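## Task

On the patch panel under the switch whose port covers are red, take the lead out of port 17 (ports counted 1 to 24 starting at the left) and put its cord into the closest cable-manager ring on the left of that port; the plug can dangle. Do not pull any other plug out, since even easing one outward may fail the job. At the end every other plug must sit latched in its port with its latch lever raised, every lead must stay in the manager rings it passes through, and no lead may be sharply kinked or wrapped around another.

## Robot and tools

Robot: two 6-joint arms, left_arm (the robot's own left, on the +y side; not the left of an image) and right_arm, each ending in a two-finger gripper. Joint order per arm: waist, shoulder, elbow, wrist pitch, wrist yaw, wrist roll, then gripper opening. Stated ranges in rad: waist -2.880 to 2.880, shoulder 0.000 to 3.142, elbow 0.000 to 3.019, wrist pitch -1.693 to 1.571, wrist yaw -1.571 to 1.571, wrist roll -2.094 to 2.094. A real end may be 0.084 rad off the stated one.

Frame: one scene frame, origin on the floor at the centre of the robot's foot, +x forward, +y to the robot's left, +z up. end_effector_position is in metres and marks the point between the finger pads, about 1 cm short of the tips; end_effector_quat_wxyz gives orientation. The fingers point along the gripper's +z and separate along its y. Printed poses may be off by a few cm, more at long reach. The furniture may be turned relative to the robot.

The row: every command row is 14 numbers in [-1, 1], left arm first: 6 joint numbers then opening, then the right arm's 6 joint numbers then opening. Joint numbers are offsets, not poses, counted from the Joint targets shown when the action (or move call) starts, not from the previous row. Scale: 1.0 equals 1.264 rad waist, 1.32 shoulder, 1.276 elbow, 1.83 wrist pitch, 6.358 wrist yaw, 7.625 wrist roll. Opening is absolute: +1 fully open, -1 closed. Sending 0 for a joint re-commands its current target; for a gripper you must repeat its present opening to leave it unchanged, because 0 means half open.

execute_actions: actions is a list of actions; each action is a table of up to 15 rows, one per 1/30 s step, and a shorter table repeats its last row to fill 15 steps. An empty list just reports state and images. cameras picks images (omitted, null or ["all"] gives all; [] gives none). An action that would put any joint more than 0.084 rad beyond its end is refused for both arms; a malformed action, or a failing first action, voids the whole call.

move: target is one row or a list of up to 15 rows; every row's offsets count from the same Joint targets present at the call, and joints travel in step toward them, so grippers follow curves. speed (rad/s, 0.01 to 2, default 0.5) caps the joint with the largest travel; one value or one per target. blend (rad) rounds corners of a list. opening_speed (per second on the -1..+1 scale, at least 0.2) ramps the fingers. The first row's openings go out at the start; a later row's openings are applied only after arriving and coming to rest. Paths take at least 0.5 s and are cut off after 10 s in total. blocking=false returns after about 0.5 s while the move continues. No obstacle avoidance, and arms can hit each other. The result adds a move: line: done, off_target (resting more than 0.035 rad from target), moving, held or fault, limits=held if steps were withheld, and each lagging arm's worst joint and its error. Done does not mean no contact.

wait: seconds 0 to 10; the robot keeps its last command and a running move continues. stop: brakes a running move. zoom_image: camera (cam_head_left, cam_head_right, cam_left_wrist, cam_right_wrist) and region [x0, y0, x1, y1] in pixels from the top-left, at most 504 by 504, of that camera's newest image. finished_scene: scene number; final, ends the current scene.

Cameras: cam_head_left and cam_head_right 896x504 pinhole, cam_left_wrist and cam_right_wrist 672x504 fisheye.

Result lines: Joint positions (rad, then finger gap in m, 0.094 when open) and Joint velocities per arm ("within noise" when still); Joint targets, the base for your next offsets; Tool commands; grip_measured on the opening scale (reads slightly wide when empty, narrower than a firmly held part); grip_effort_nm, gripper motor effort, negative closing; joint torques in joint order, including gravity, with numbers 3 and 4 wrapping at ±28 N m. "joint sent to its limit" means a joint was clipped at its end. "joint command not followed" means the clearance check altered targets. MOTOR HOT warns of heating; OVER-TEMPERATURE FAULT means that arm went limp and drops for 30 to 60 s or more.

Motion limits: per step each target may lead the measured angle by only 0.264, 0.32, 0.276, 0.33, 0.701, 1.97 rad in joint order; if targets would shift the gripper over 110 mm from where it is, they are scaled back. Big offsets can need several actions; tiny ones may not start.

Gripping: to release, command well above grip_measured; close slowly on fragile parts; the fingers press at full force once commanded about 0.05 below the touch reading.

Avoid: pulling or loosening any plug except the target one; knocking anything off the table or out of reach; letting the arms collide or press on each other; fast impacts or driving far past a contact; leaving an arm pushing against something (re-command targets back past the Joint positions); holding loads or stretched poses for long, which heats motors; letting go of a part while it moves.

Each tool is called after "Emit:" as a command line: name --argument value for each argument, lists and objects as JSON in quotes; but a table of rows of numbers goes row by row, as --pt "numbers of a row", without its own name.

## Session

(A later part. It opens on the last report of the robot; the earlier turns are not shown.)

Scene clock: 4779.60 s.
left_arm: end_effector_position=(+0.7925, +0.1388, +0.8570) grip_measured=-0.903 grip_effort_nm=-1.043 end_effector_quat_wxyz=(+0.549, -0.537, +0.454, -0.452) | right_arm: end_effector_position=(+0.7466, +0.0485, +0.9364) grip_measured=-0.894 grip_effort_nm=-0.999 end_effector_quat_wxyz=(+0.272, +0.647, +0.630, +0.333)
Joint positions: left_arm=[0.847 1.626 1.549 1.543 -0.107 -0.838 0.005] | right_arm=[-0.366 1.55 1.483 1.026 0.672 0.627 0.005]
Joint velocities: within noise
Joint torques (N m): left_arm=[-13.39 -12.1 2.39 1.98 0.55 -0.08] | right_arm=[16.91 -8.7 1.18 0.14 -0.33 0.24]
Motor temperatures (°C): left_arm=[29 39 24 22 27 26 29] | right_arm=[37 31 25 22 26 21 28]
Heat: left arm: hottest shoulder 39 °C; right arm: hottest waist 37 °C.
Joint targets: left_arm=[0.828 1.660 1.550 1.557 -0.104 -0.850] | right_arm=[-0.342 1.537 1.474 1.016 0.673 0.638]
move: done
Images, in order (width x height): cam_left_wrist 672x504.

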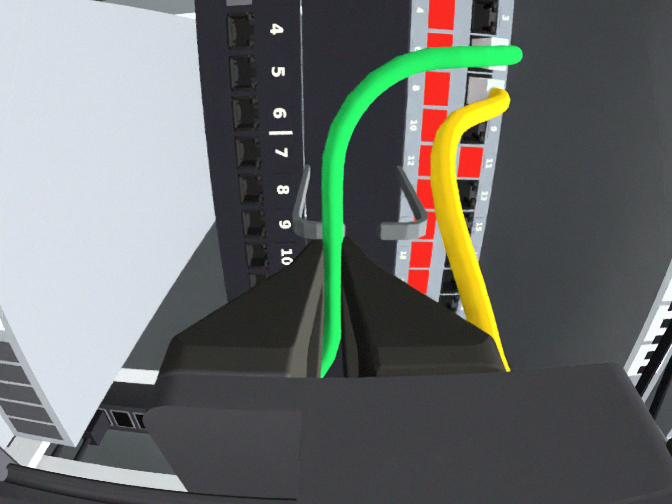

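Emit:
move --target '[-0.0145,-0.048,-0.025,0,0,0,-1,0,0,0,0,0,0,-1]' --speed 0.12 --cameras '["cam_left_wrist"]'

Emit:
zoom_image --camera "cam_left_wrist" --region '[250, 100, 500, 300]'

Scene clock: 4788.50 s.
left_arm: end_effector_position=(+0.7888, +0.1339, +0.8641) grip_measured=-0.903 grip_effort_nm=-1.062 end_effector_quat_wxyz=(+0.542, -0.540, +0.454, -0.456) | right_arm: end_effector_position=(+0.7466, +0.0485, +0.9364) grip_measured=-0.894 grip_effort_nm=-0.999 end_effector_quat_wxyz=(+0.272, +0.647, +0.630, +0.333)
Joint positions: left_arm=[0.831 1.613 1.525 1.547 -0.107 -0.838 0.005] | right_arm=[-0.366 1.55 1.483 1.026 0.672 0.627 0.005]
Joint velocities: within noise
Joint torques (N m): left_arm=[-13.74 -15.21 1.72 1.8 0.56 -0.08] | right_arm=[16.97 -8.88 1.22 0.16 -0.31 0.23]
Motor temperatures (°C): left_arm=[29 39 24 22 27 26 29] | right_arm=[37 31 25 22 26 21 28]
Heat: left arm: hottest shoulder 39 °C; right arm: hottest waist 37 °C.
Joint targets: left_arm=[0.810 1.597 1.518 1.557 -0.104 -0.850] | right_arm=[-0.342 1.537 1.474 1.016 0.673 0.638]
move: done
Images, in order (width x height): cam_left_wrist 672x504.

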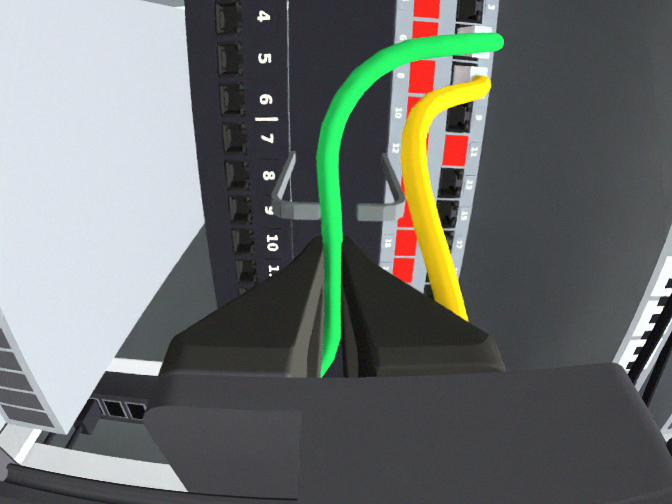

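Scaled by 2.016 from the camera's 672x504 image, which has a finer 960x720 frame.

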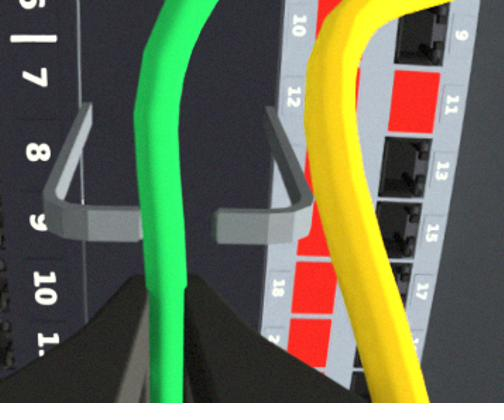

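Emit:
move --target '[-0.004,0.03,0.0886,-0.063,0,0,-1,0,0,0,0,0,0,-1]' --speed 0.12 --cameras '["cam_left_wrist"]'

Emit:
zoom_image --camera "cam_left_wrist" --region '[250, 100, 500, 300]'

Scene clock: 4798.73 s.
left_arm: end_effector_position=(+0.8172, +0.1326, +0.8641) grip_measured=-0.903 grip_effort_nm=-1.062 end_effector_quat_wxyz=(+0.533, -0.542, +0.462, -0.457) | right_arm: end_effector_position=(+0.7468, +0.0482, +0.9365) grip_measured=-0.894 grip_effort_nm=-0.999 end_effector_quat_wxyz=(+0.272, +0.647, +0.630, +0.333)
Joint positions: left_arm=[0.828 1.613 1.599 1.448 -0.107 -0.84 0.005] | right_arm=[-0.366 1.55 1.483 1.026 0.672 0.627 0.005]
Joint velocities: within noise
Joint torques (N m): left_arm=[-14.15 -12.92 5.07 1.1 0.55 -0.07] | right_arm=[16.67 -8.7 1.26 0.2 -0.32 0.22]
Motor temperatures (°C): left_arm=[29 40 24 22 27 26 30] | right_arm=[37 31 25 22 26 21 28]
Heat: left arm: hottest shoulder 40 °C; right arm: hottest waist 37 °C.
Joint targets: left_arm=[0.805 1.636 1.631 1.442 -0.104 -0.850] | right_arm=[-0.342 1.537 1.474 1.016 0.673 0.638]
move: done
Images, in order (width x height): cam_left_wrist 672x504.

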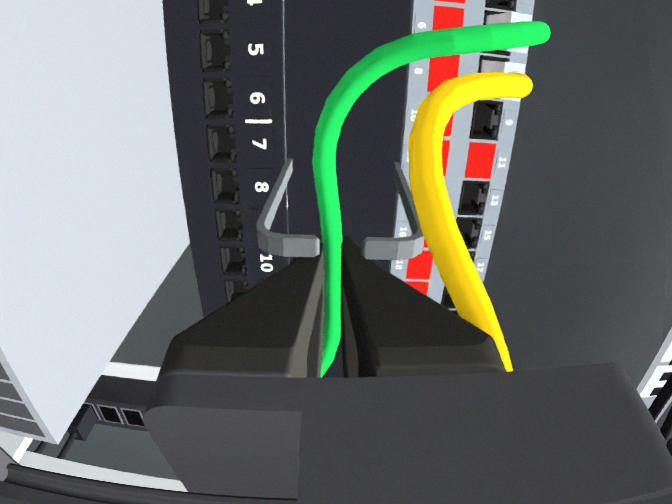

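Scaled by 2.016 from the camera's 672x504 image, which has a finer 960x720 frame.

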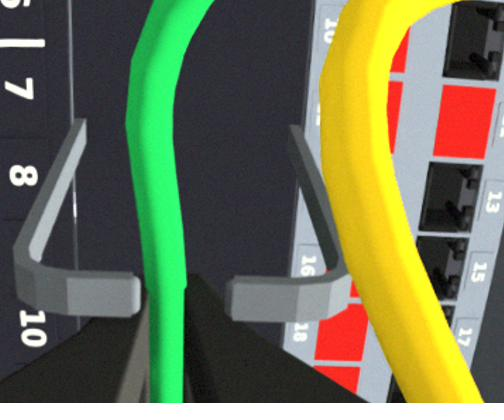

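Emit:
move --target '[0,0.006,0.027,-0.015,0,0,-1,0,0,0,0,0,0,-1]' --speed 0.12 --cameras '["cam_left_wrist"]'

Emit:
zoom_image --camera "cam_left_wrist" --region '[250, 100, 500, 300]'

Scene clock: 4806.17 s.
left_arm: end_effector_position=(+0.8256, +0.1311, +0.8626) grip_measured=-0.904 grip_effort_nm=-1.062 end_effector_quat_wxyz=(+0.532, -0.542, +0.463, -0.457) | right_arm: end_effector_position=(+0.7471, +0.0478, +0.9367) grip_measured=-0.894 grip_effort_nm=-0.999 end_effector_quat_wxyz=(+0.272, +0.647, +0.629, +0.333)
Joint positions: left_arm=[0.828 1.622 1.629 1.423 -0.107 -0.84 0.005] | right_arm=[-0.366 1.549 1.483 1.026 0.672 0.627 0.005]
Joint velocities: within noise
Joint torques (N m): left_arm=[-14.21 -13.22 5.48 1.03 0.56 -0.05] | right_arm=[16.67 -8.76 1.24 0.2 -0.33 0.23]
Motor temperatures (°C): left_arm=[29 40 25 22 27 26 30] | right_arm=[37 31 25 22 26 21 28]
Heat: left arm: hottest shoulder 40 °C; right arm: hottest waist 37 °C.
Joint targets: left_arm=[0.805 1.644 1.665 1.414 -0.104 -0.850] | right_arm=[-0.342 1.536 1.474 1.016 0.673 0.638]
move: off_target (left_arm); left_arm: the elbow is farthest, 0.036 rad from its target
Images, in order (width x height): cam_left_wrist 672x504.

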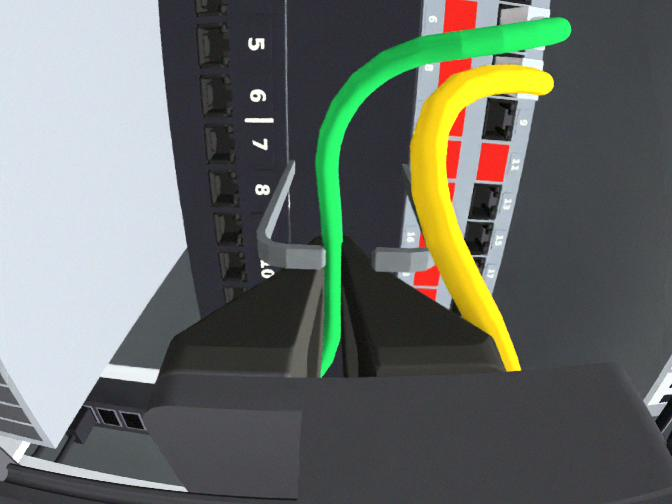

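Scaled by 2.016 from the camera's 672x504 image, which has a finer 960x720 frame.

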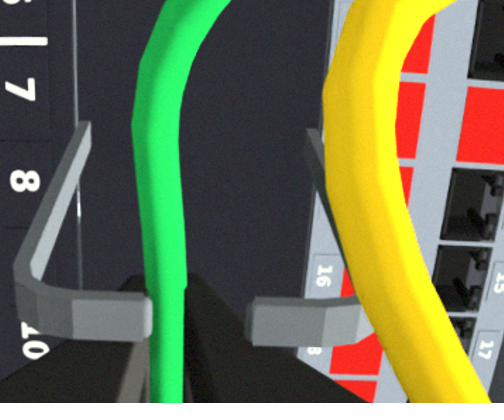

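Emit:
move --pt "0.044 0.0333 0.0376 0 0 0 -1 0 0 0 0 0 0 -1" --pt "0.044 0.0333 0.0376 0 0 0 -0.65 0 0 0 0 0 0 -1" --speed 0.12 --opening_speed 0.4 --cameras '["cam_left_wrist"]'

Emit:
zoom_image --camera "cam_left_wrist" --region '[250, 100, 500, 300]'

Scene clock: 4818.23 s.
left_arm: end_effector_position=(+0.8310, +0.1275, +0.8531) grip_measured=-0.653 grip_effort_nm=0.066 end_effector_quat_wxyz=(+0.539, -0.540, +0.459, -0.456) | right_arm: end_effector_position=(+0.7478, +0.0469, +0.9371) grip_measured=-0.894 grip_effort_nm=-0.994 end_effector_quat_wxyz=(+0.272, +0.648, +0.629, +0.333)
Joint positions: left_arm=[0.835 1.66 1.684 1.422 -0.106 -0.84 0.016] | right_arm=[-0.366 1.548 1.483 1.026 0.672 0.627 0.005]
Joint velocities: within noise
Joint torques (N m): left_arm=[-10.34 -12.92 5.16 1.07 0.53 -0.07] | right_arm=[16.91 -8.59 1.21 0.25 -0.33 0.24]
Motor temperatures (°C): left_arm=[29 40 25 22 27 26 30] | right_arm=[37 31 25 22 26 21 28]
Heat: left arm: hottest shoulder 40 °C; right arm: hottest waist 37 °C.
Joint targets: left_arm=[0.861 1.688 1.713 1.414 -0.105 -0.850] | right_arm=[-0.342 1.537 1.474 1.016 0.673 0.638]
move: done
Images, in order (width x height): cam_left_wrist 672x504.

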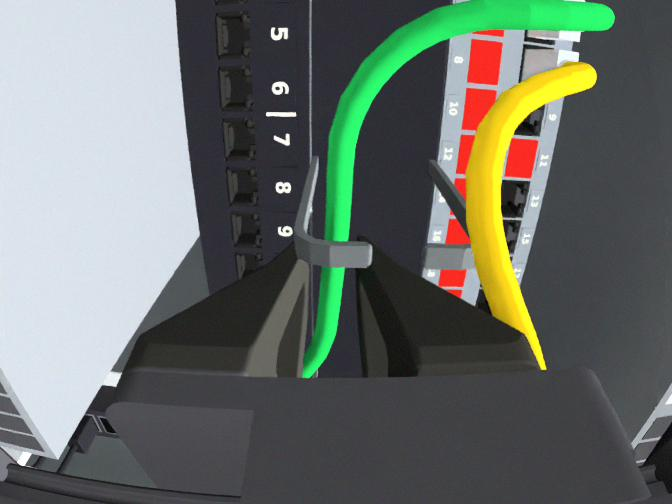

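Scaled by 2.016 from the camera's 672x504 image, which has a finer 960x720 frame.

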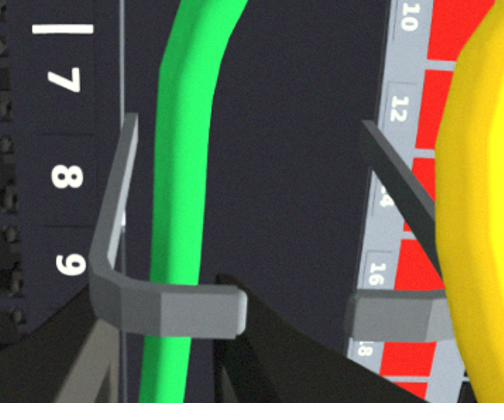

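Emit:
move --pt "0.044 0 0 0 0 0 -0.5 0 0 0 0 0 0 -1" --pt "0 -0.0515 -0.151 0.078 0 0 -0.5 0 0 0 0 0 0 -1" --speed 0.12 --opening_speed 0.4 --cameras '["cam_left_wrist","cam_head_left"]'

Emit:
zoom_image --camera "cam_left_wrist" --region '[250, 50, 550, 300]'

Scene clock: 4832.07 s.
left_arm: end_effector_position=(+0.7805, +0.1324, +0.8428) grip_measured=-0.501 grip_effort_nm=0.032 end_effector_quat_wxyz=(+0.540, -0.534, +0.469, -0.450) | right_arm: end_effector_position=(+0.7478, +0.0469, +0.9371) grip_measured=-0.894 grip_effort_nm=-0.994 end_effector_quat_wxyz=(+0.272, +0.648, +0.629, +0.333)
Joint positions: left_arm=[0.859 1.639 1.528 1.543 -0.1 -0.841 0.023] | right_arm=[-0.366 1.548 1.483 1.026 0.672 0.627 0.005]
Joint velocities: within noise
Joint torques (N m): left_arm=[-11.93 -15.38 1.58 2 0.32 -0.06] | right_arm=[16.79 -8.53 1.24 0.17 -0.35 0.23]
Motor temperatures (°C): left_arm=[29 40 26 22 27 26 29] | right_arm=[37 31 25 22 26 21 28]
Heat: left arm: hottest shoulder 40 °C; right arm: hottest waist 37 °C.
Joint targets: left_arm=[0.861 1.620 1.521 1.557 -0.104 -0.850] | right_arm=[-0.342 1.537 1.474 1.016 0.673 0.638]
move: done
Images, in order (width x height): cam_head_left 896x504, cam_left_wrist 672x504.

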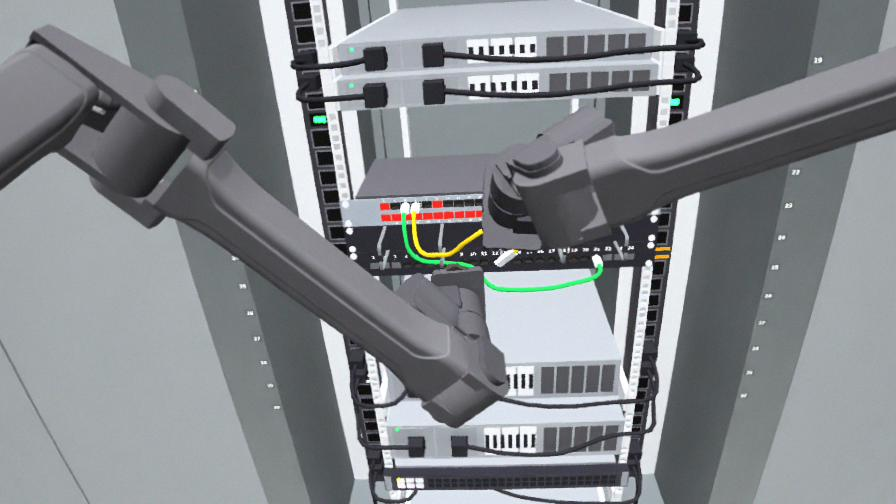

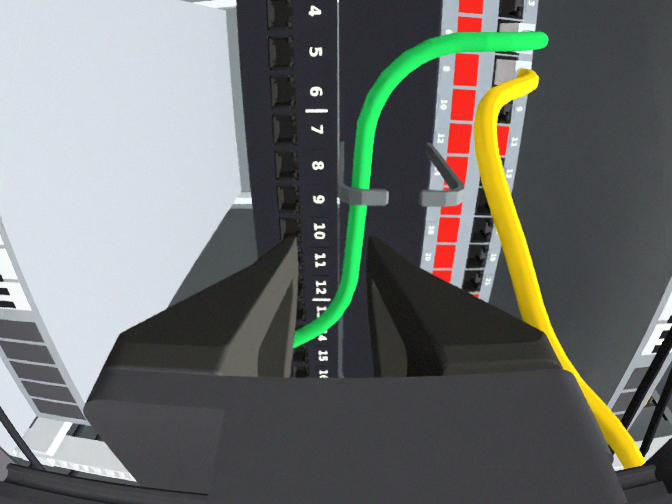

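Scaled by 1.680 from the camera's 672x504 image, which has a finer 960x720 frame.

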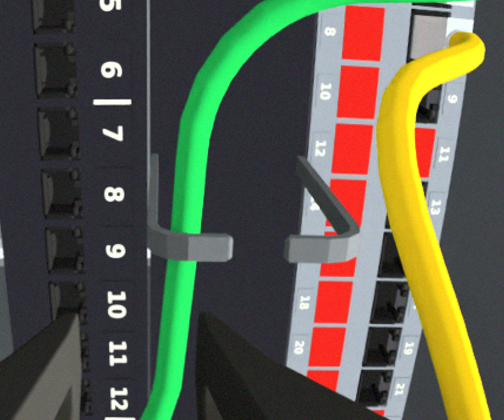

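Emit:
move --target '[0,0,0,0,0,0,-0.5,-0.098,0.056,0.077,-0.014,0,0,-1]' --speed 0.12 --cameras '["cam_left_wrist","cam_head_left","cam_right_wrist"]'

Scene clock: 4849.00 s.
left_arm: end_effector_position=(+0.7802, +0.1326, +0.8427) grip_measured=-0.501 grip_effort_nm=0.032 end_effector_quat_wxyz=(+0.540, -0.535, +0.469, -0.450) | right_arm: end_effector_position=(+0.7602, +0.0334, +0.8907) grip_measured=-0.894 grip_effort_nm=-0.989 end_effector_quat_wxyz=(+0.296, +0.643, +0.639, +0.301)
Joint positions: left_arm=[0.859 1.639 1.527 1.544 -0.102 -0.841 0.023] | right_arm=[-0.449 1.593 1.555 1.001 0.672 0.627 0.005]
Joint velocities: within noise
Joint torques (N m): left_arm=[-11.87 -15.38 1.61 1.94 0.33 -0.07] | right_arm=[13.8 -7.82 3.55 0.23 -0.29 0.24]
Motor temperatures (°C): left_arm=[29 40 25 22 27 26 29] | right_arm=[37 31 25 22 25 21 28]
Heat: left arm: hottest shoulder 40 °C; right arm: hottest waist 37 °C.
Joint targets: left_arm=[0.861 1.621 1.520 1.557 -0.104 -0.850] | right_arm=[-0.466 1.611 1.573 0.990 0.673 0.638]
move: done
Images, in order (width x height): cam_head_left 896x504, cam_left_wrist 672x504, cam_right_wrist 672x504.

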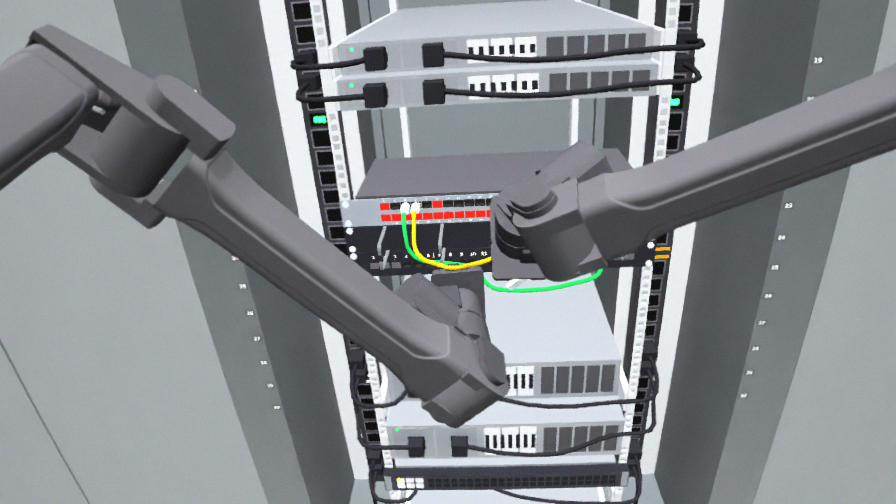

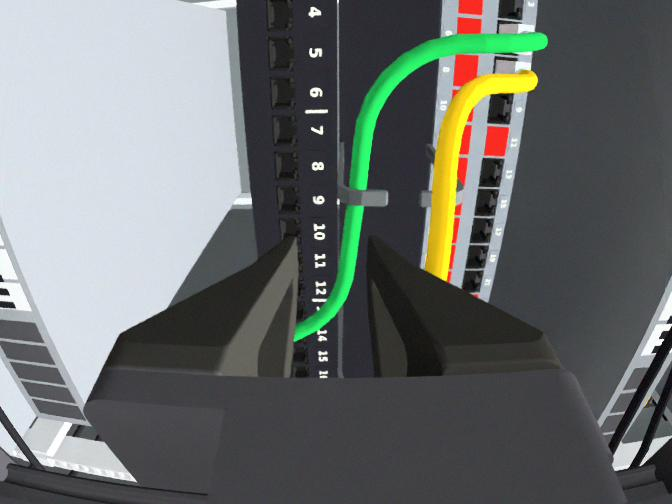

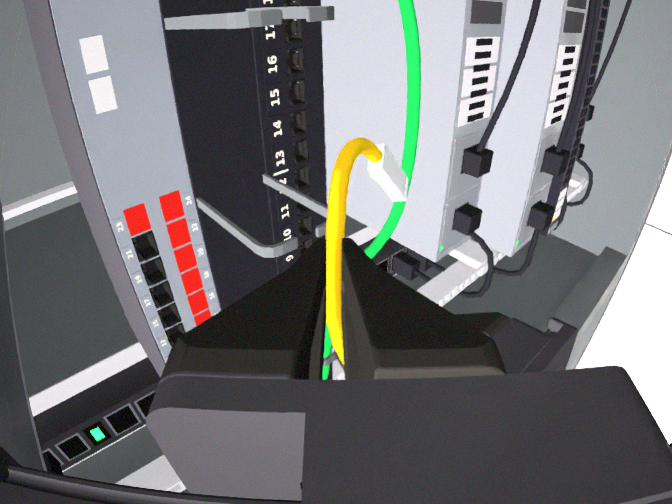

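Emit:
move --pt "0 0 -0.045 0.005 0 0 -0.5 0 0 0 0 0 0 -1" --pt "-0.046 -0.044 -0.094 0.005 0 0 -0.5 0 0 0 0 0 0 -1" --speed 0.15 --blend 0.01 --cameras '["cam_left_wrist","cam_head_left"]'

Scene clock: 4867.43 s.
left_arm: end_effector_position=(+0.7571, +0.1221, +0.8605) grip_measured=-0.501 grip_effort_nm=0.032 end_effector_quat_wxyz=(+0.512, -0.543, +0.481, -0.460) | right_arm: end_effector_position=(+0.7602, +0.0335, +0.8907) grip_measured=-0.894 grip_effort_nm=-0.994 end_effector_quat_wxyz=(+0.296, +0.643, +0.639, +0.301)
Joint positions: left_arm=[0.821 1.58 1.404 1.551 -0.104 -0.841 0.023] | right_arm=[-0.449 1.593 1.555 1.001 0.672 0.627 0.005]
Joint velocities: within noise
Joint torques (N m): left_arm=[-13.39 -14.51 1.42 1.94 0.45 -0.06] | right_arm=[13.57 -7.65 3.52 0.31 -0.3 0.24]
Motor temperatures (°C): left_arm=[29 40 25 22 27 26 29] | right_arm=[37 31 25 22 25 21 28]
Heat: left arm: hottest shoulder 40 °C; right arm: hottest waist 37 °C.
Joint targets: left_arm=[0.803 1.562 1.400 1.566 -0.104 -0.850] | right_arm=[-0.466 1.611 1.573 0.990 0.673 0.638]
move: done
Images, in order (width x height): cam_head_left 896x504, cam_left_wrist 672x504.

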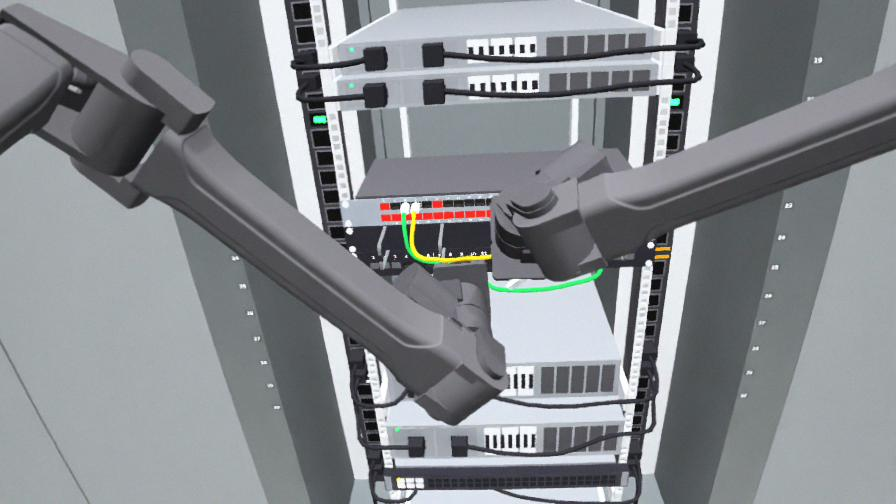

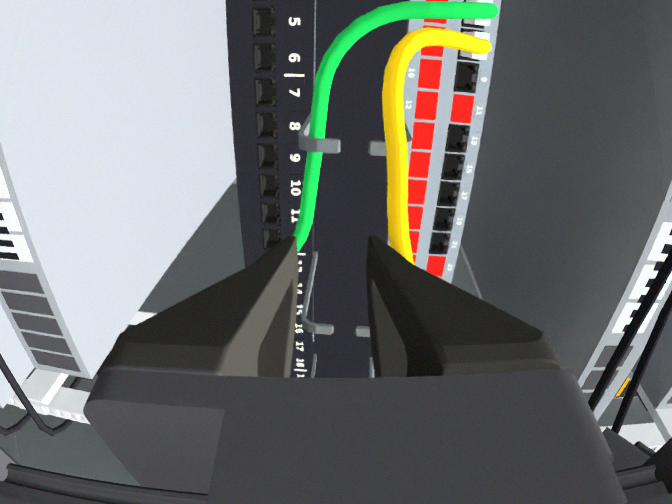

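Emit:
move --target '[-0.004,-0.045,-0.043,0,0,0,-0.5,0,0,0,0,0,0,-1]' --speed 0.15 --cameras '["cam_left_wrist"]'

Scene clock: 4877.23 s.
left_arm: end_effector_position=(+0.7536, +0.1336, +0.8741) grip_measured=-0.501 grip_effort_nm=0.037 end_effector_quat_wxyz=(+0.509, -0.543, +0.483, -0.460) | right_arm: end_effector_position=(+0.7602, +0.0335, +0.8907) grip_measured=-0.894 grip_effort_nm=-0.999 end_effector_quat_wxyz=(+0.296, +0.643, +0.639, +0.301)
Joint positions: left_arm=[0.82 1.529 1.348 1.551 -0.104 -0.841 0.023] | right_arm=[-0.449 1.593 1.555 1.001 0.672 0.628 0.005]
Joint velocities: within noise
Joint torques (N m): left_arm=[-13.33 -14.97 1.46 2 0.45 -0.06] | right_arm=[13.86 -7.65 3.62 0.29 -0.3 0.25]
Motor temperatures (°C): left_arm=[29 40 25 22 27 26 28] | right_arm=[36 30 25 22 25 21 28]
Heat: left arm: hottest shoulder 40 °C; right arm: hottest waist 36 °C.
Joint targets: left_arm=[0.798 1.503 1.346 1.566 -0.104 -0.850] | right_arm=[-0.466 1.611 1.573 0.990 0.673 0.638]
move: done
Images, in order (width x height): cam_left_wrist 672x504.

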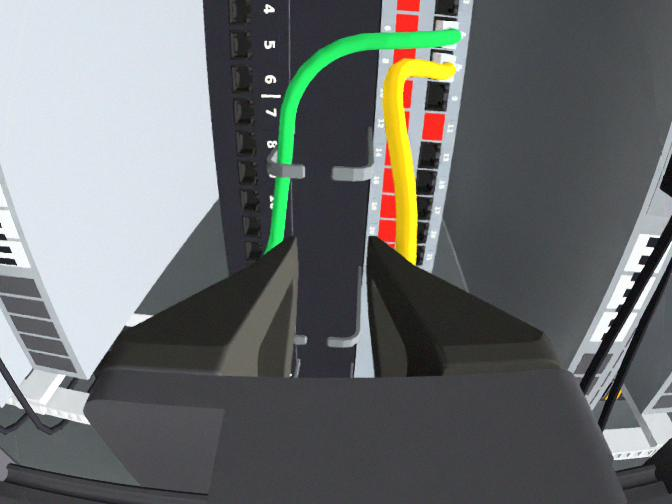

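Emit:
move --pt "-0.006 -0.026 -0.02 0 0 0 -0.4 0 0 0 0 0 0 -1" --pt "-0.006 0.0735 0.1246 -0.0115 0 0 -0.4 0 0 0 0 0 0 -1" --speed 0.15 --blend 0.005 --cameras '["cam_left_wrist"]'

Scene clock: 4902.33 s.
left_arm: end_effector_position=(+0.7858, +0.1358, +0.8807) grip_measured=-0.402 grip_effort_nm=0.071 end_effector_quat_wxyz=(+0.536, -0.544, +0.450, -0.463) | right_arm: end_effector_position=(+0.7631, +0.0321, +0.8916) grip_measured=-0.894 grip_effort_nm=-0.999 end_effector_quat_wxyz=(+0.298, +0.645, +0.636, +0.302)
Joint positions: left_arm=[0.813 1.574 1.478 1.551 -0.105 -0.841 0.028] | right_arm=[-0.449 1.593 1.562 1.001 0.672 0.63 0.005]
Joint velocities: within noise
Joint torques (N m): left_arm=[-13.92 -12.04 4.05 1.09 0.52 -0.06] | right_arm=[13.68 -7.77 3.11 0.2 -0.3 0.2]
Motor temperatures (°C): left_arm=[29 41 24 22 27 26 28] | right_arm=[36 30 25 22 25 21 28]
Heat: left arm: hottest shoulder 41 °C; right arm: hottest waist 36 °C.
Joint targets: left_arm=[0.790 1.600 1.505 1.545 -0.104 -0.850] | right_arm=[-0.466 1.611 1.573 0.990 0.673 0.639]
move: done; blend cut to 0 rad at target 1
Images, in order (width x height): cam_left_wrist 672x504.

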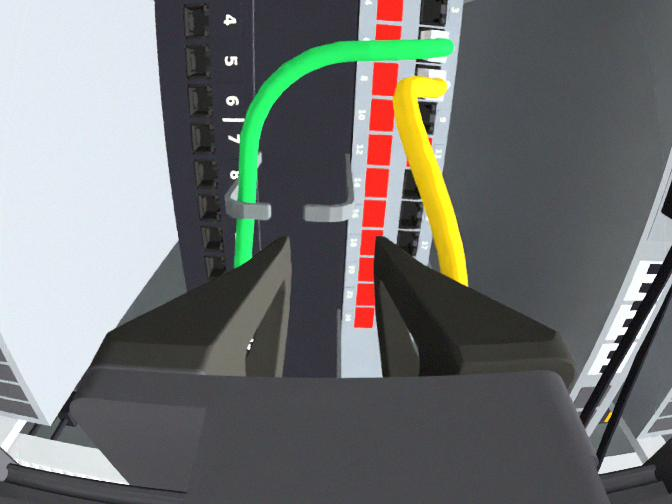

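Emit:
move --target '[0,-0.077,-0.1826,0.011,0,0,-0.35,0,0,0,0,0,0,-1]' --speed 0.15 --cameras '["cam_left_wrist"]'

Scene clock: 4918.87 s.
left_arm: end_effector_position=(+0.7319, +0.1236, +0.8713) grip_measured=-0.352 grip_effort_nm=0.056 end_effector_quat_wxyz=(+0.488, -0.546, +0.501, -0.461) | right_arm: end_effector_position=(+0.7631, +0.0321, +0.8916) grip_measured=-0.894 grip_effort_nm=-1.004 end_effector_quat_wxyz=(+0.297, +0.645, +0.635, +0.302)
Joint positions: left_arm=[0.809 1.515 1.278 1.552 -0.106 -0.841 0.03] | right_arm=[-0.449 1.593 1.562 1.001 0.672 0.631 0.005]
Joint velocities: within noise
Joint torques (N m): left_arm=[-12.69 -13.74 0.8 1.91 0.5 -0.06] | right_arm=[13.74 -7.77 3.04 0.31 -0.3 0.19]
Motor temperatures (°C): left_arm=[29 39 24 22 27 26 28] | right_arm=[36 30 25 22 25 21 28]
Heat: left arm: hottest shoulder 39 °C; right arm: hottest waist 36 °C.
Joint targets: left_arm=[0.790 1.498 1.272 1.565 -0.105 -0.850] | right_arm=[-0.466 1.611 1.573 0.990 0.673 0.639]
move: done
Images, in order (width x height): cam_left_wrist 672x504.

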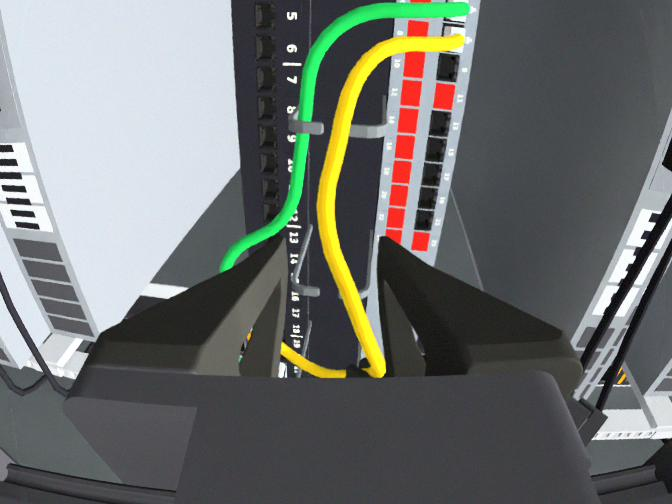

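Emit:
move --target '[0.044,0.100,0.206,-0.004,0,0,-0.35,0,0,0,0,0,0,-1]' --speed 0.15 --cameras '["cam_left_wrist"]'

Scene clock: 4931.53 s.
left_arm: end_effector_position=(+0.7934, +0.1373, +0.8789) grip_measured=-0.352 grip_effort_nm=0.051 end_effector_quat_wxyz=(+0.544, -0.543, +0.442, -0.462) | right_arm: end_effector_position=(+0.7631, +0.0321, +0.8916) grip_measured=-0.894 grip_effort_nm=-0.999 end_effector_quat_wxyz=(+0.297, +0.645, +0.635, +0.302)
Joint positions: left_arm=[0.817 1.593 1.518 1.553 -0.106 -0.841 0.03] | right_arm=[-0.449 1.593 1.562 1.001 0.672 0.631 0.005]
Joint velocities: within noise
Joint torques (N m): left_arm=[-9.41 -11.4 3.56 1.55 0.53 -0.06] | right_arm=[13.68 -8 3.07 0.18 -0.28 0.19]
Motor temperatures (°C): left_arm=[29 40 24 22 27 26 28] | right_arm=[36 30 25 22 25 21 28]
Heat: left arm: hottest shoulder 40 °C; right arm: hottest waist 36 °C.
Joint targets: left_arm=[0.846 1.630 1.534 1.558 -0.105 -0.850] | right_arm=[-0.466 1.611 1.573 0.990 0.673 0.639]
move: off_target (left_arm); left_arm: the shoulder is farthest, 0.037 rad from its target
Images, in order (width x height): cam_left_wrist 672x504.

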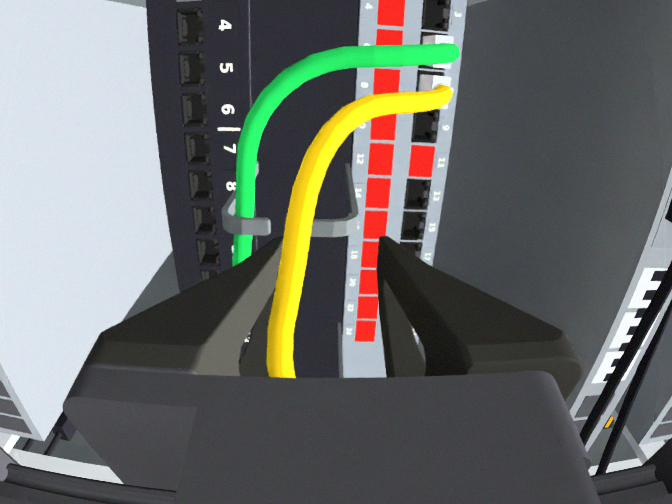

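Emit:
move --pt "0.012 0.018 0.018 0 0 0 -0.35 0 0 0 0 0 0 -1" --pt "0.012 0.018 0.018 0 0 0 -1 0 0 0 0 0 0 -1" --speed 0.1 --opening_speed 0.4 --cameras '["cam_left_wrist"]'

Emit:
zoom_image --camera "cam_left_wrist" --region '[200, 100, 450, 300]'

Scene clock: 4947.93 s.
left_arm: end_effector_position=(+0.7933, +0.1361, +0.8671) grip_measured=-0.947 grip_effort_nm=-1.023 end_effector_quat_wxyz=(+0.547, -0.540, +0.445, -0.459) | right_arm: end_effector_position=(+0.7617, +0.0316, +0.8880) grip_measured=-0.894 grip_effort_nm=-0.994 end_effector_quat_wxyz=(+0.298, +0.645, +0.638, +0.299)
Joint positions: left_arm=[0.831 1.618 1.543 1.553 -0.105 -0.843 0.002] | right_arm=[-0.454 1.596 1.562 0.999 0.675 0.631 0.005]
Joint velocities: within noise
Joint torques (N m): left_arm=[-9.47 -11.63 3.44 1.55 0.52 -0.04] | right_arm=[13.98 -8 3.11 0.35 -0.4 0.2]
Motor temperatures (°C): left_arm=[29 40 25 22 27 26 28] | right_arm=[36 30 25 22 25 21 28]
Heat: left arm: hottest shoulder 40 °C; right arm: hottest waist 36 °C.
Joint targets: left_arm=[0.861 1.654 1.557 1.558 -0.104 -0.850] | right_arm=[-0.466 1.611 1.573 0.990 0.674 0.639]
move: off_target (left_arm); target 2's new numbers were sent with left_arm's shoulder 0.036 rad from that target; left_arm: the shoulder is farthest, 0.036 rad from its target
Images, in order (width x height): cam_left_wrist 672x504.

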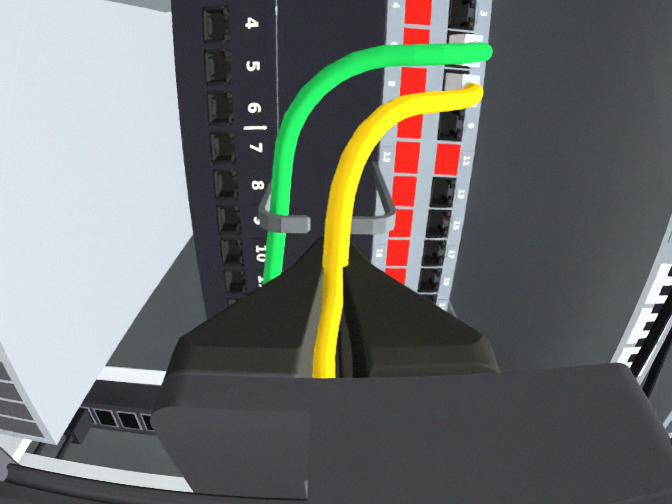

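Scaled by 2.016 from the camera's 672x504 image, which has a finer 960x720 frame.

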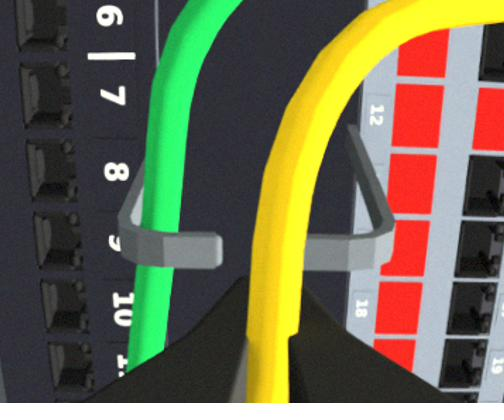

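Emit:
move --target '[0.003,0.011,0.074,-0.0574,0,0,-1,0,0,0,0,0,0,-1]' --speed 0.12 --cameras '["cam_left_wrist"]'

Emit:
zoom_image --camera "cam_left_wrist" --region '[200, 100, 450, 300]'

Scene clock: 4958.97 s.
left_arm: end_effector_position=(+0.8155, +0.1313, +0.8608) grip_measured=-0.951 grip_effort_nm=-1.057 end_effector_quat_wxyz=(+0.539, -0.542, +0.453, -0.460) | right_arm: end_effector_position=(+0.7635, +0.0289, +0.8861) grip_measured=-0.895 grip_effort_nm=-0.999 end_effector_quat_wxyz=(+0.300, +0.645, +0.637, +0.297)
Joint positions: left_arm=[0.832 1.634 1.616 1.472 -0.104 -0.849 0.002] | right_arm=[-0.459 1.596 1.565 0.999 0.675 0.631 0.005]
Joint velocities: within noise
Joint torques (N m): left_arm=[-9.41 -12.28 5.3 0.54 0.46 0.01] | right_arm=[14.56 -8.53 2.76 0.39 -0.42 0.2]
Motor temperatures (°C): left_arm=[28 39 25 22 27 26 29] | right_arm=[36 31 25 22 25 21 28]
Heat: left arm: hottest shoulder 39 °C; right arm: hottest waist 36 °C.
Joint targets: left_arm=[0.864 1.669 1.652 1.453 -0.104 -0.850] | right_arm=[-0.466 1.611 1.572 0.990 0.673 0.639]
move: done
Images, in order (width x height): cam_left_wrist 672x504.

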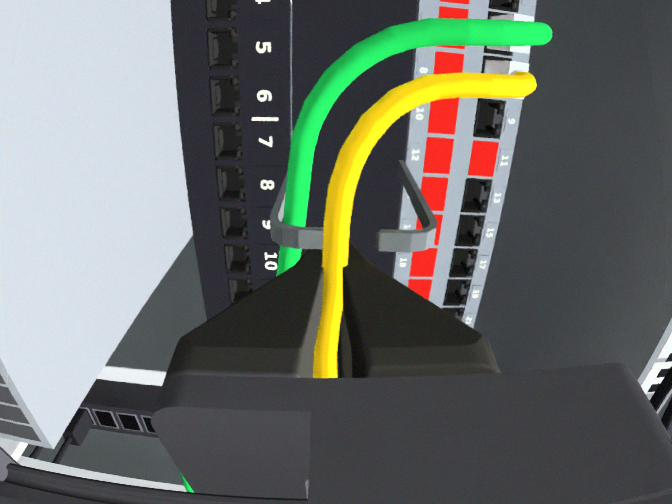

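Scaled by 2.016 from the camera's 672x504 image, which has a finer 960x720 frame.

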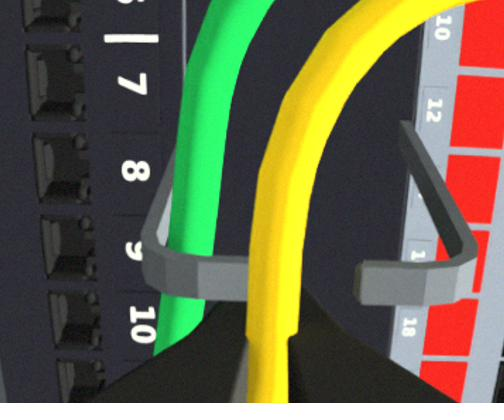

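Emit:
move --pt "-0.0427 -0.0447 -0.012 0 0 0 -1 0.025 0.026 0.059 -0.0186 0 0 -1" --pt "-0.0427 -0.0447 -0.012 0 0 0 -1 0.025 0.026 0.059 -0.0186 0 0 -1" --speed 0.12 --cameras '["cam_left_wrist","cam_head_right"]'

Emit:
zoom_image --camera "cam_left_wrist" --region '[200, 100, 450, 300]'

Scene clock: 4980.00 s.
left_arm: end_effector_position=(+0.8155, +0.1312, +0.8607) grip_measured=-0.951 grip_effort_nm=-1.062 end_effector_quat_wxyz=(+0.538, -0.542, +0.453, -0.460) | right_arm: end_effector_position=(+0.7740, +0.0282, +0.8869) grip_measured=-0.895 grip_effort_nm=-0.994 end_effector_quat_wxyz=(+0.303, +0.648, +0.633, +0.296)
Joint positions: left_arm=[0.832 1.634 1.616 1.472 -0.104 -0.849 0.002] | right_arm=[-0.459 1.605 1.601 0.985 0.677 0.631 0.005]
Joint velocities: within noise
Joint torques (N m): left_arm=[-12.4 -14.62 2.8 1.29 0.46 0.03] | right_arm=[14.97 -9.52 2.11 0.7 -0.44 0.12]
Motor temperatures (°C): left_arm=[28 39 26 22 27 26 30] | right_arm=[36 31 25 22 25 21 28]
Heat: left arm: hottest shoulder 39 °C; right arm: hottest waist 36 °C.
Joint targets: left_arm=[0.832 1.634 1.616 1.472 -0.104 -0.849] | right_arm=[-0.459 1.604 1.597 0.986 0.675 0.631]
move: held (left_arm, right_arm; a check stopped the path); path passed 0 of 2 targets; limits=held; right_arm: the elbow is farthest, 0.047 rad from its target
joint command not followed: on one or more control steps a check withheld the commanded joint targets of the left arm, and it was not sent them on those steps.
cause: the commanded joint targets, or the way to them, would bring a part of the robot too close to another arm (this arm's wrist (the part past joint 5) and the right arm's gripper housing, at the place that arm was heading or pushing toward when its own hold began).
joint command not followed: on one or more control steps a check withheld the commanded joint targets of the right arm, and it was not sent them on those steps.
cause: the commanded joint targets, or the way to them, would bring a part of the robot too close to another arm (this arm's gripper housing and the left arm's wrist (the part past joint 5), along the way the arms are being sent, or toward where that arm still pushes).
Images, in order (width x height): cam_head_right 896x504, cam_left_wrist 672x504.

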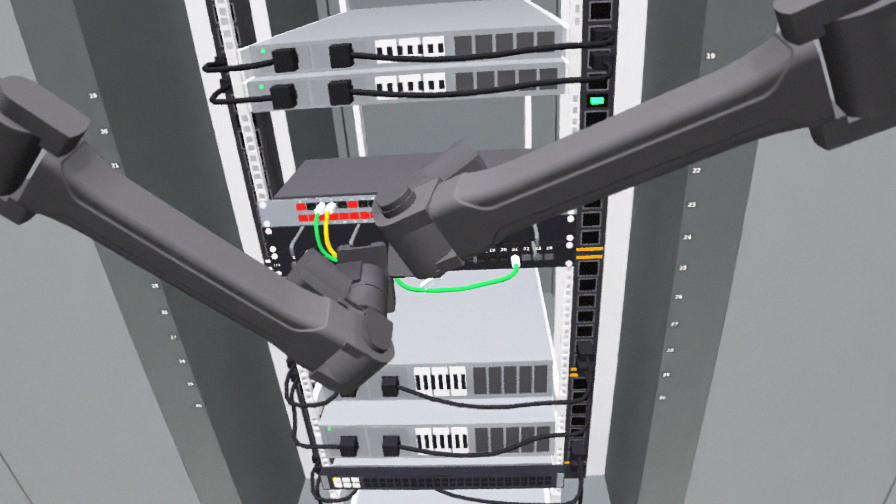

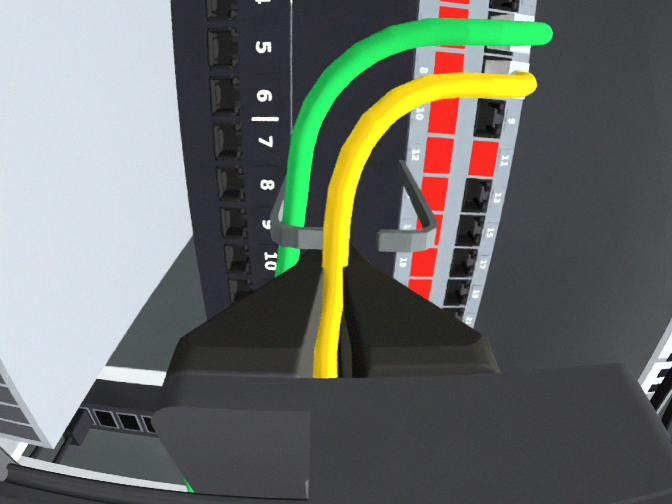

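Scaled by 2.016 from the camera's 672x504 image, which has a finer 960x720 frame.

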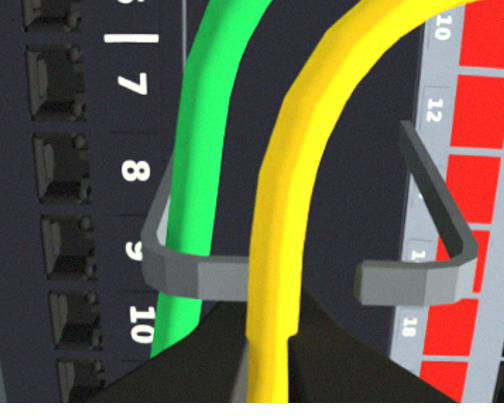

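Emit:
move --target '[0,0,0,0,0,0,-1,-0.0593,-0.13,-0.091,-0.212,-0.0371,-0.0073,-1]' --speed 0.2 --cameras '["cam_left_wrist","cam_right_wrist"]'

Emit:
zoom_image --camera "cam_left_wrist" --region '[200, 100, 450, 300]'

Scene clock: 5006.10 s.
left_arm: end_effector_position=(+0.8147, +0.1306, +0.8603) grip_measured=-0.951 grip_effort_nm=-1.062 end_effector_quat_wxyz=(+0.538, -0.541, +0.454, -0.460) | right_arm: end_effector_position=(+0.7692, +0.0279, +0.8824) grip_measured=-0.896 grip_effort_nm=-0.994 end_effector_quat_wxyz=(+0.239, +0.509, +0.746, +0.357)
Joint positions: left_arm=[0.832 1.634 1.614 1.472 -0.103 -0.849 0.002] | right_arm=[-0.521 1.451 1.497 0.612 0.444 0.591 0.005]
Joint velocities: within noise
Joint torques (N m): left_arm=[-12.4 -14.45 2.84 1.4 0.43 0.03] | right_arm=[12.1 -12.22 1.18 0.2 -0.55 -0.06]
Motor temperatures (°C): left_arm=[28 39 25 22 27 26 30] | right_arm=[36 31 25 22 26 21 28]
Heat: left arm: hottest shoulder 39 °C; right arm: hottest waist 36 °C.
Joint targets: left_arm=[0.832 1.634 1.616 1.472 -0.104 -0.849] | right_arm=[-0.533 1.433 1.481 0.598 0.440 0.575]
move: done
Images, in order (width x height): cam_left_wrist 672x504, cam_right_wrist 672x504.

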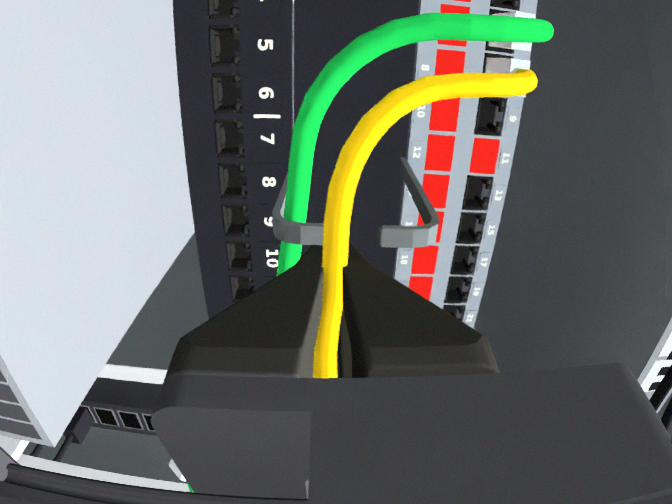

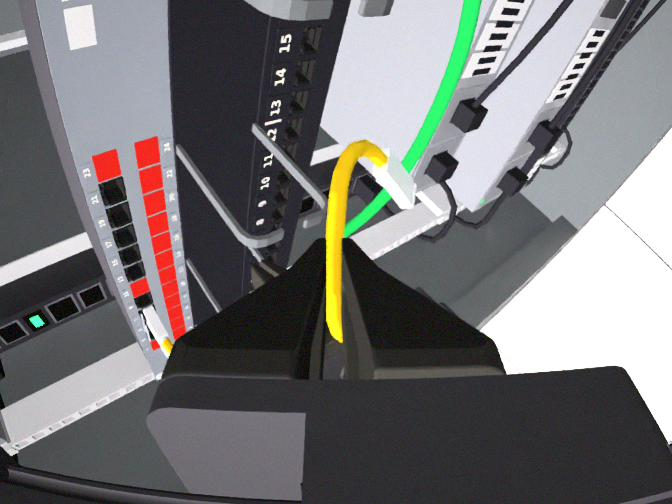

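Scaled by 2.016 from the camera's 672x504 image, which has a finer 960x720 frame.

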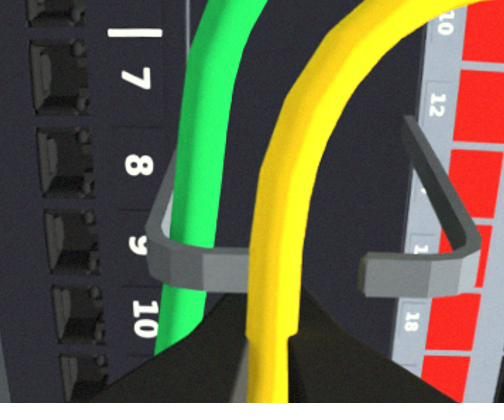

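Emit:
move --target '[-0.023,-0.023,-0.0204,0,0,0,-1,0,0,0,0,0,0,-1]' --speed 0.12 --cameras '["cam_left_wrist"]'

Emit:
zoom_image --camera "cam_left_wrist" --region '[200, 100, 450, 300]'

Scene clock: 5018.00 s.
left_arm: end_effector_position=(+0.8109, +0.1258, +0.8641) grip_measured=-0.952 grip_effort_nm=-1.057 end_effector_quat_wxyz=(+0.531, -0.544, +0.455, -0.464) | right_arm: end_effector_position=(+0.7723, +0.0235, +0.8843) grip_measured=-0.896 grip_effort_nm=-0.999 end_effector_quat_wxyz=(+0.242, +0.510, +0.744, +0.357)
Joint positions: left_arm=[0.82 1.625 1.593 1.472 -0.103 -0.849 0.002] | right_arm=[-0.522 1.443 1.497 0.612 0.444 0.59 0.005]
Joint velocities: within noise
Joint torques (N m): left_arm=[-13.92 -15.85 2.39 1.31 0.43 0.03] | right_arm=[12.28 -11.58 1.25 0.25 -0.55 -0.05]
Motor temperatures (°C): left_arm=[28 39 25 22 27 26 31] | right_arm=[35 32 25 22 26 21 28]
Heat: left arm: hottest shoulder 39 °C; right arm: hottest waist 35 °C.
Joint targets: left_arm=[0.803 1.604 1.590 1.472 -0.104 -0.849] | right_arm=[-0.534 1.433 1.480 0.598 0.439 0.575]
move: done
Images, in order (width x height): cam_left_wrist 672x504.

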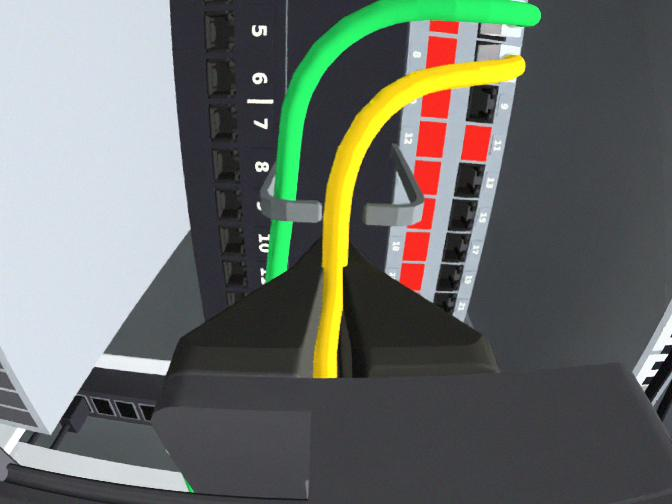

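Scaled by 2.016 from the camera's 672x504 image, which has a finer 960x720 frame.

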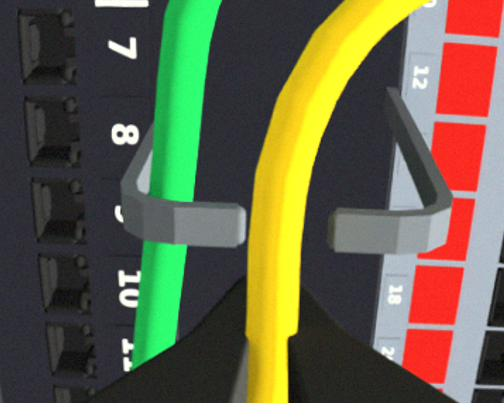

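Emit:
move --target '[0,0.02,0.066,-0.032,0,0,-1,0,0,0,0,0,0,-1]' --speed 0.12 --cameras '["cam_left_wrist"]'

Emit:
zoom_image --camera "cam_left_wrist" --region '[200, 100, 450, 300]'

Scene clock: 5032.67 s.
left_arm: end_effector_position=(+0.8258, +0.1253, +0.8649) grip_measured=-0.952 grip_effort_nm=-1.062 end_effector_quat_wxyz=(+0.526, -0.545, +0.459, -0.464) | right_arm: end_effector_position=(+0.7728, +0.0229, +0.8847) grip_measured=-0.896 grip_effort_nm=-0.999 end_effector_quat_wxyz=(+0.242, +0.511, +0.744, +0.357)
Joint positions: left_arm=[0.818 1.625 1.633 1.42 -0.103 -0.849 0.002] | right_arm=[-0.522 1.442 1.497 0.612 0.444 0.589 0.005]
Joint velocities: within noise
Joint torques (N m): left_arm=[-13.8 -14.39 5.94 1.17 0.42 0.03] | right_arm=[12.1 -11.69 1.24 0.16 -0.54 -0.03]
Motor temperatures (°C): left_arm=[29 39 25 22 27 26 31] | right_arm=[35 31 25 22 26 21 28]
Heat: left arm: hottest shoulder 39 °C; right arm: hottest waist 35 °C.
Joint targets: left_arm=[0.803 1.630 1.675 1.413 -0.104 -0.849] | right_arm=[-0.534 1.432 1.480 0.598 0.440 0.575]
move: off_target (left_arm); left_arm: the elbow is farthest, 0.042 rad from its target
Images, in order (width x height): cam_left_wrist 672x504.

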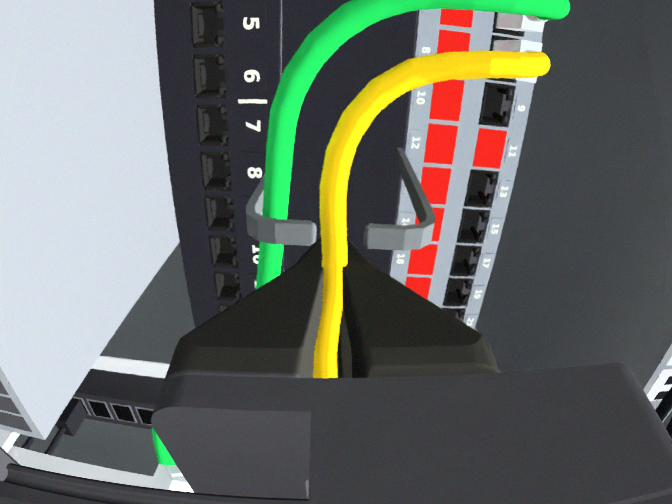

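Scaled by 2.016 from the camera's 672x504 image, which has a finer 960x720 frame.

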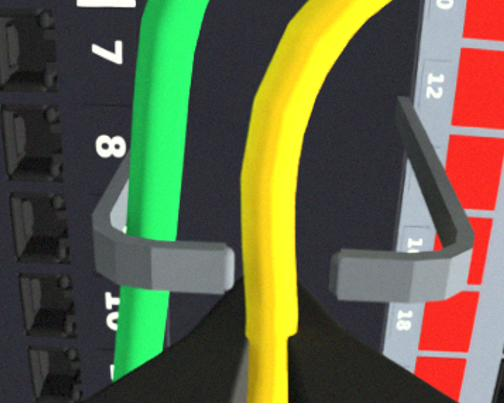

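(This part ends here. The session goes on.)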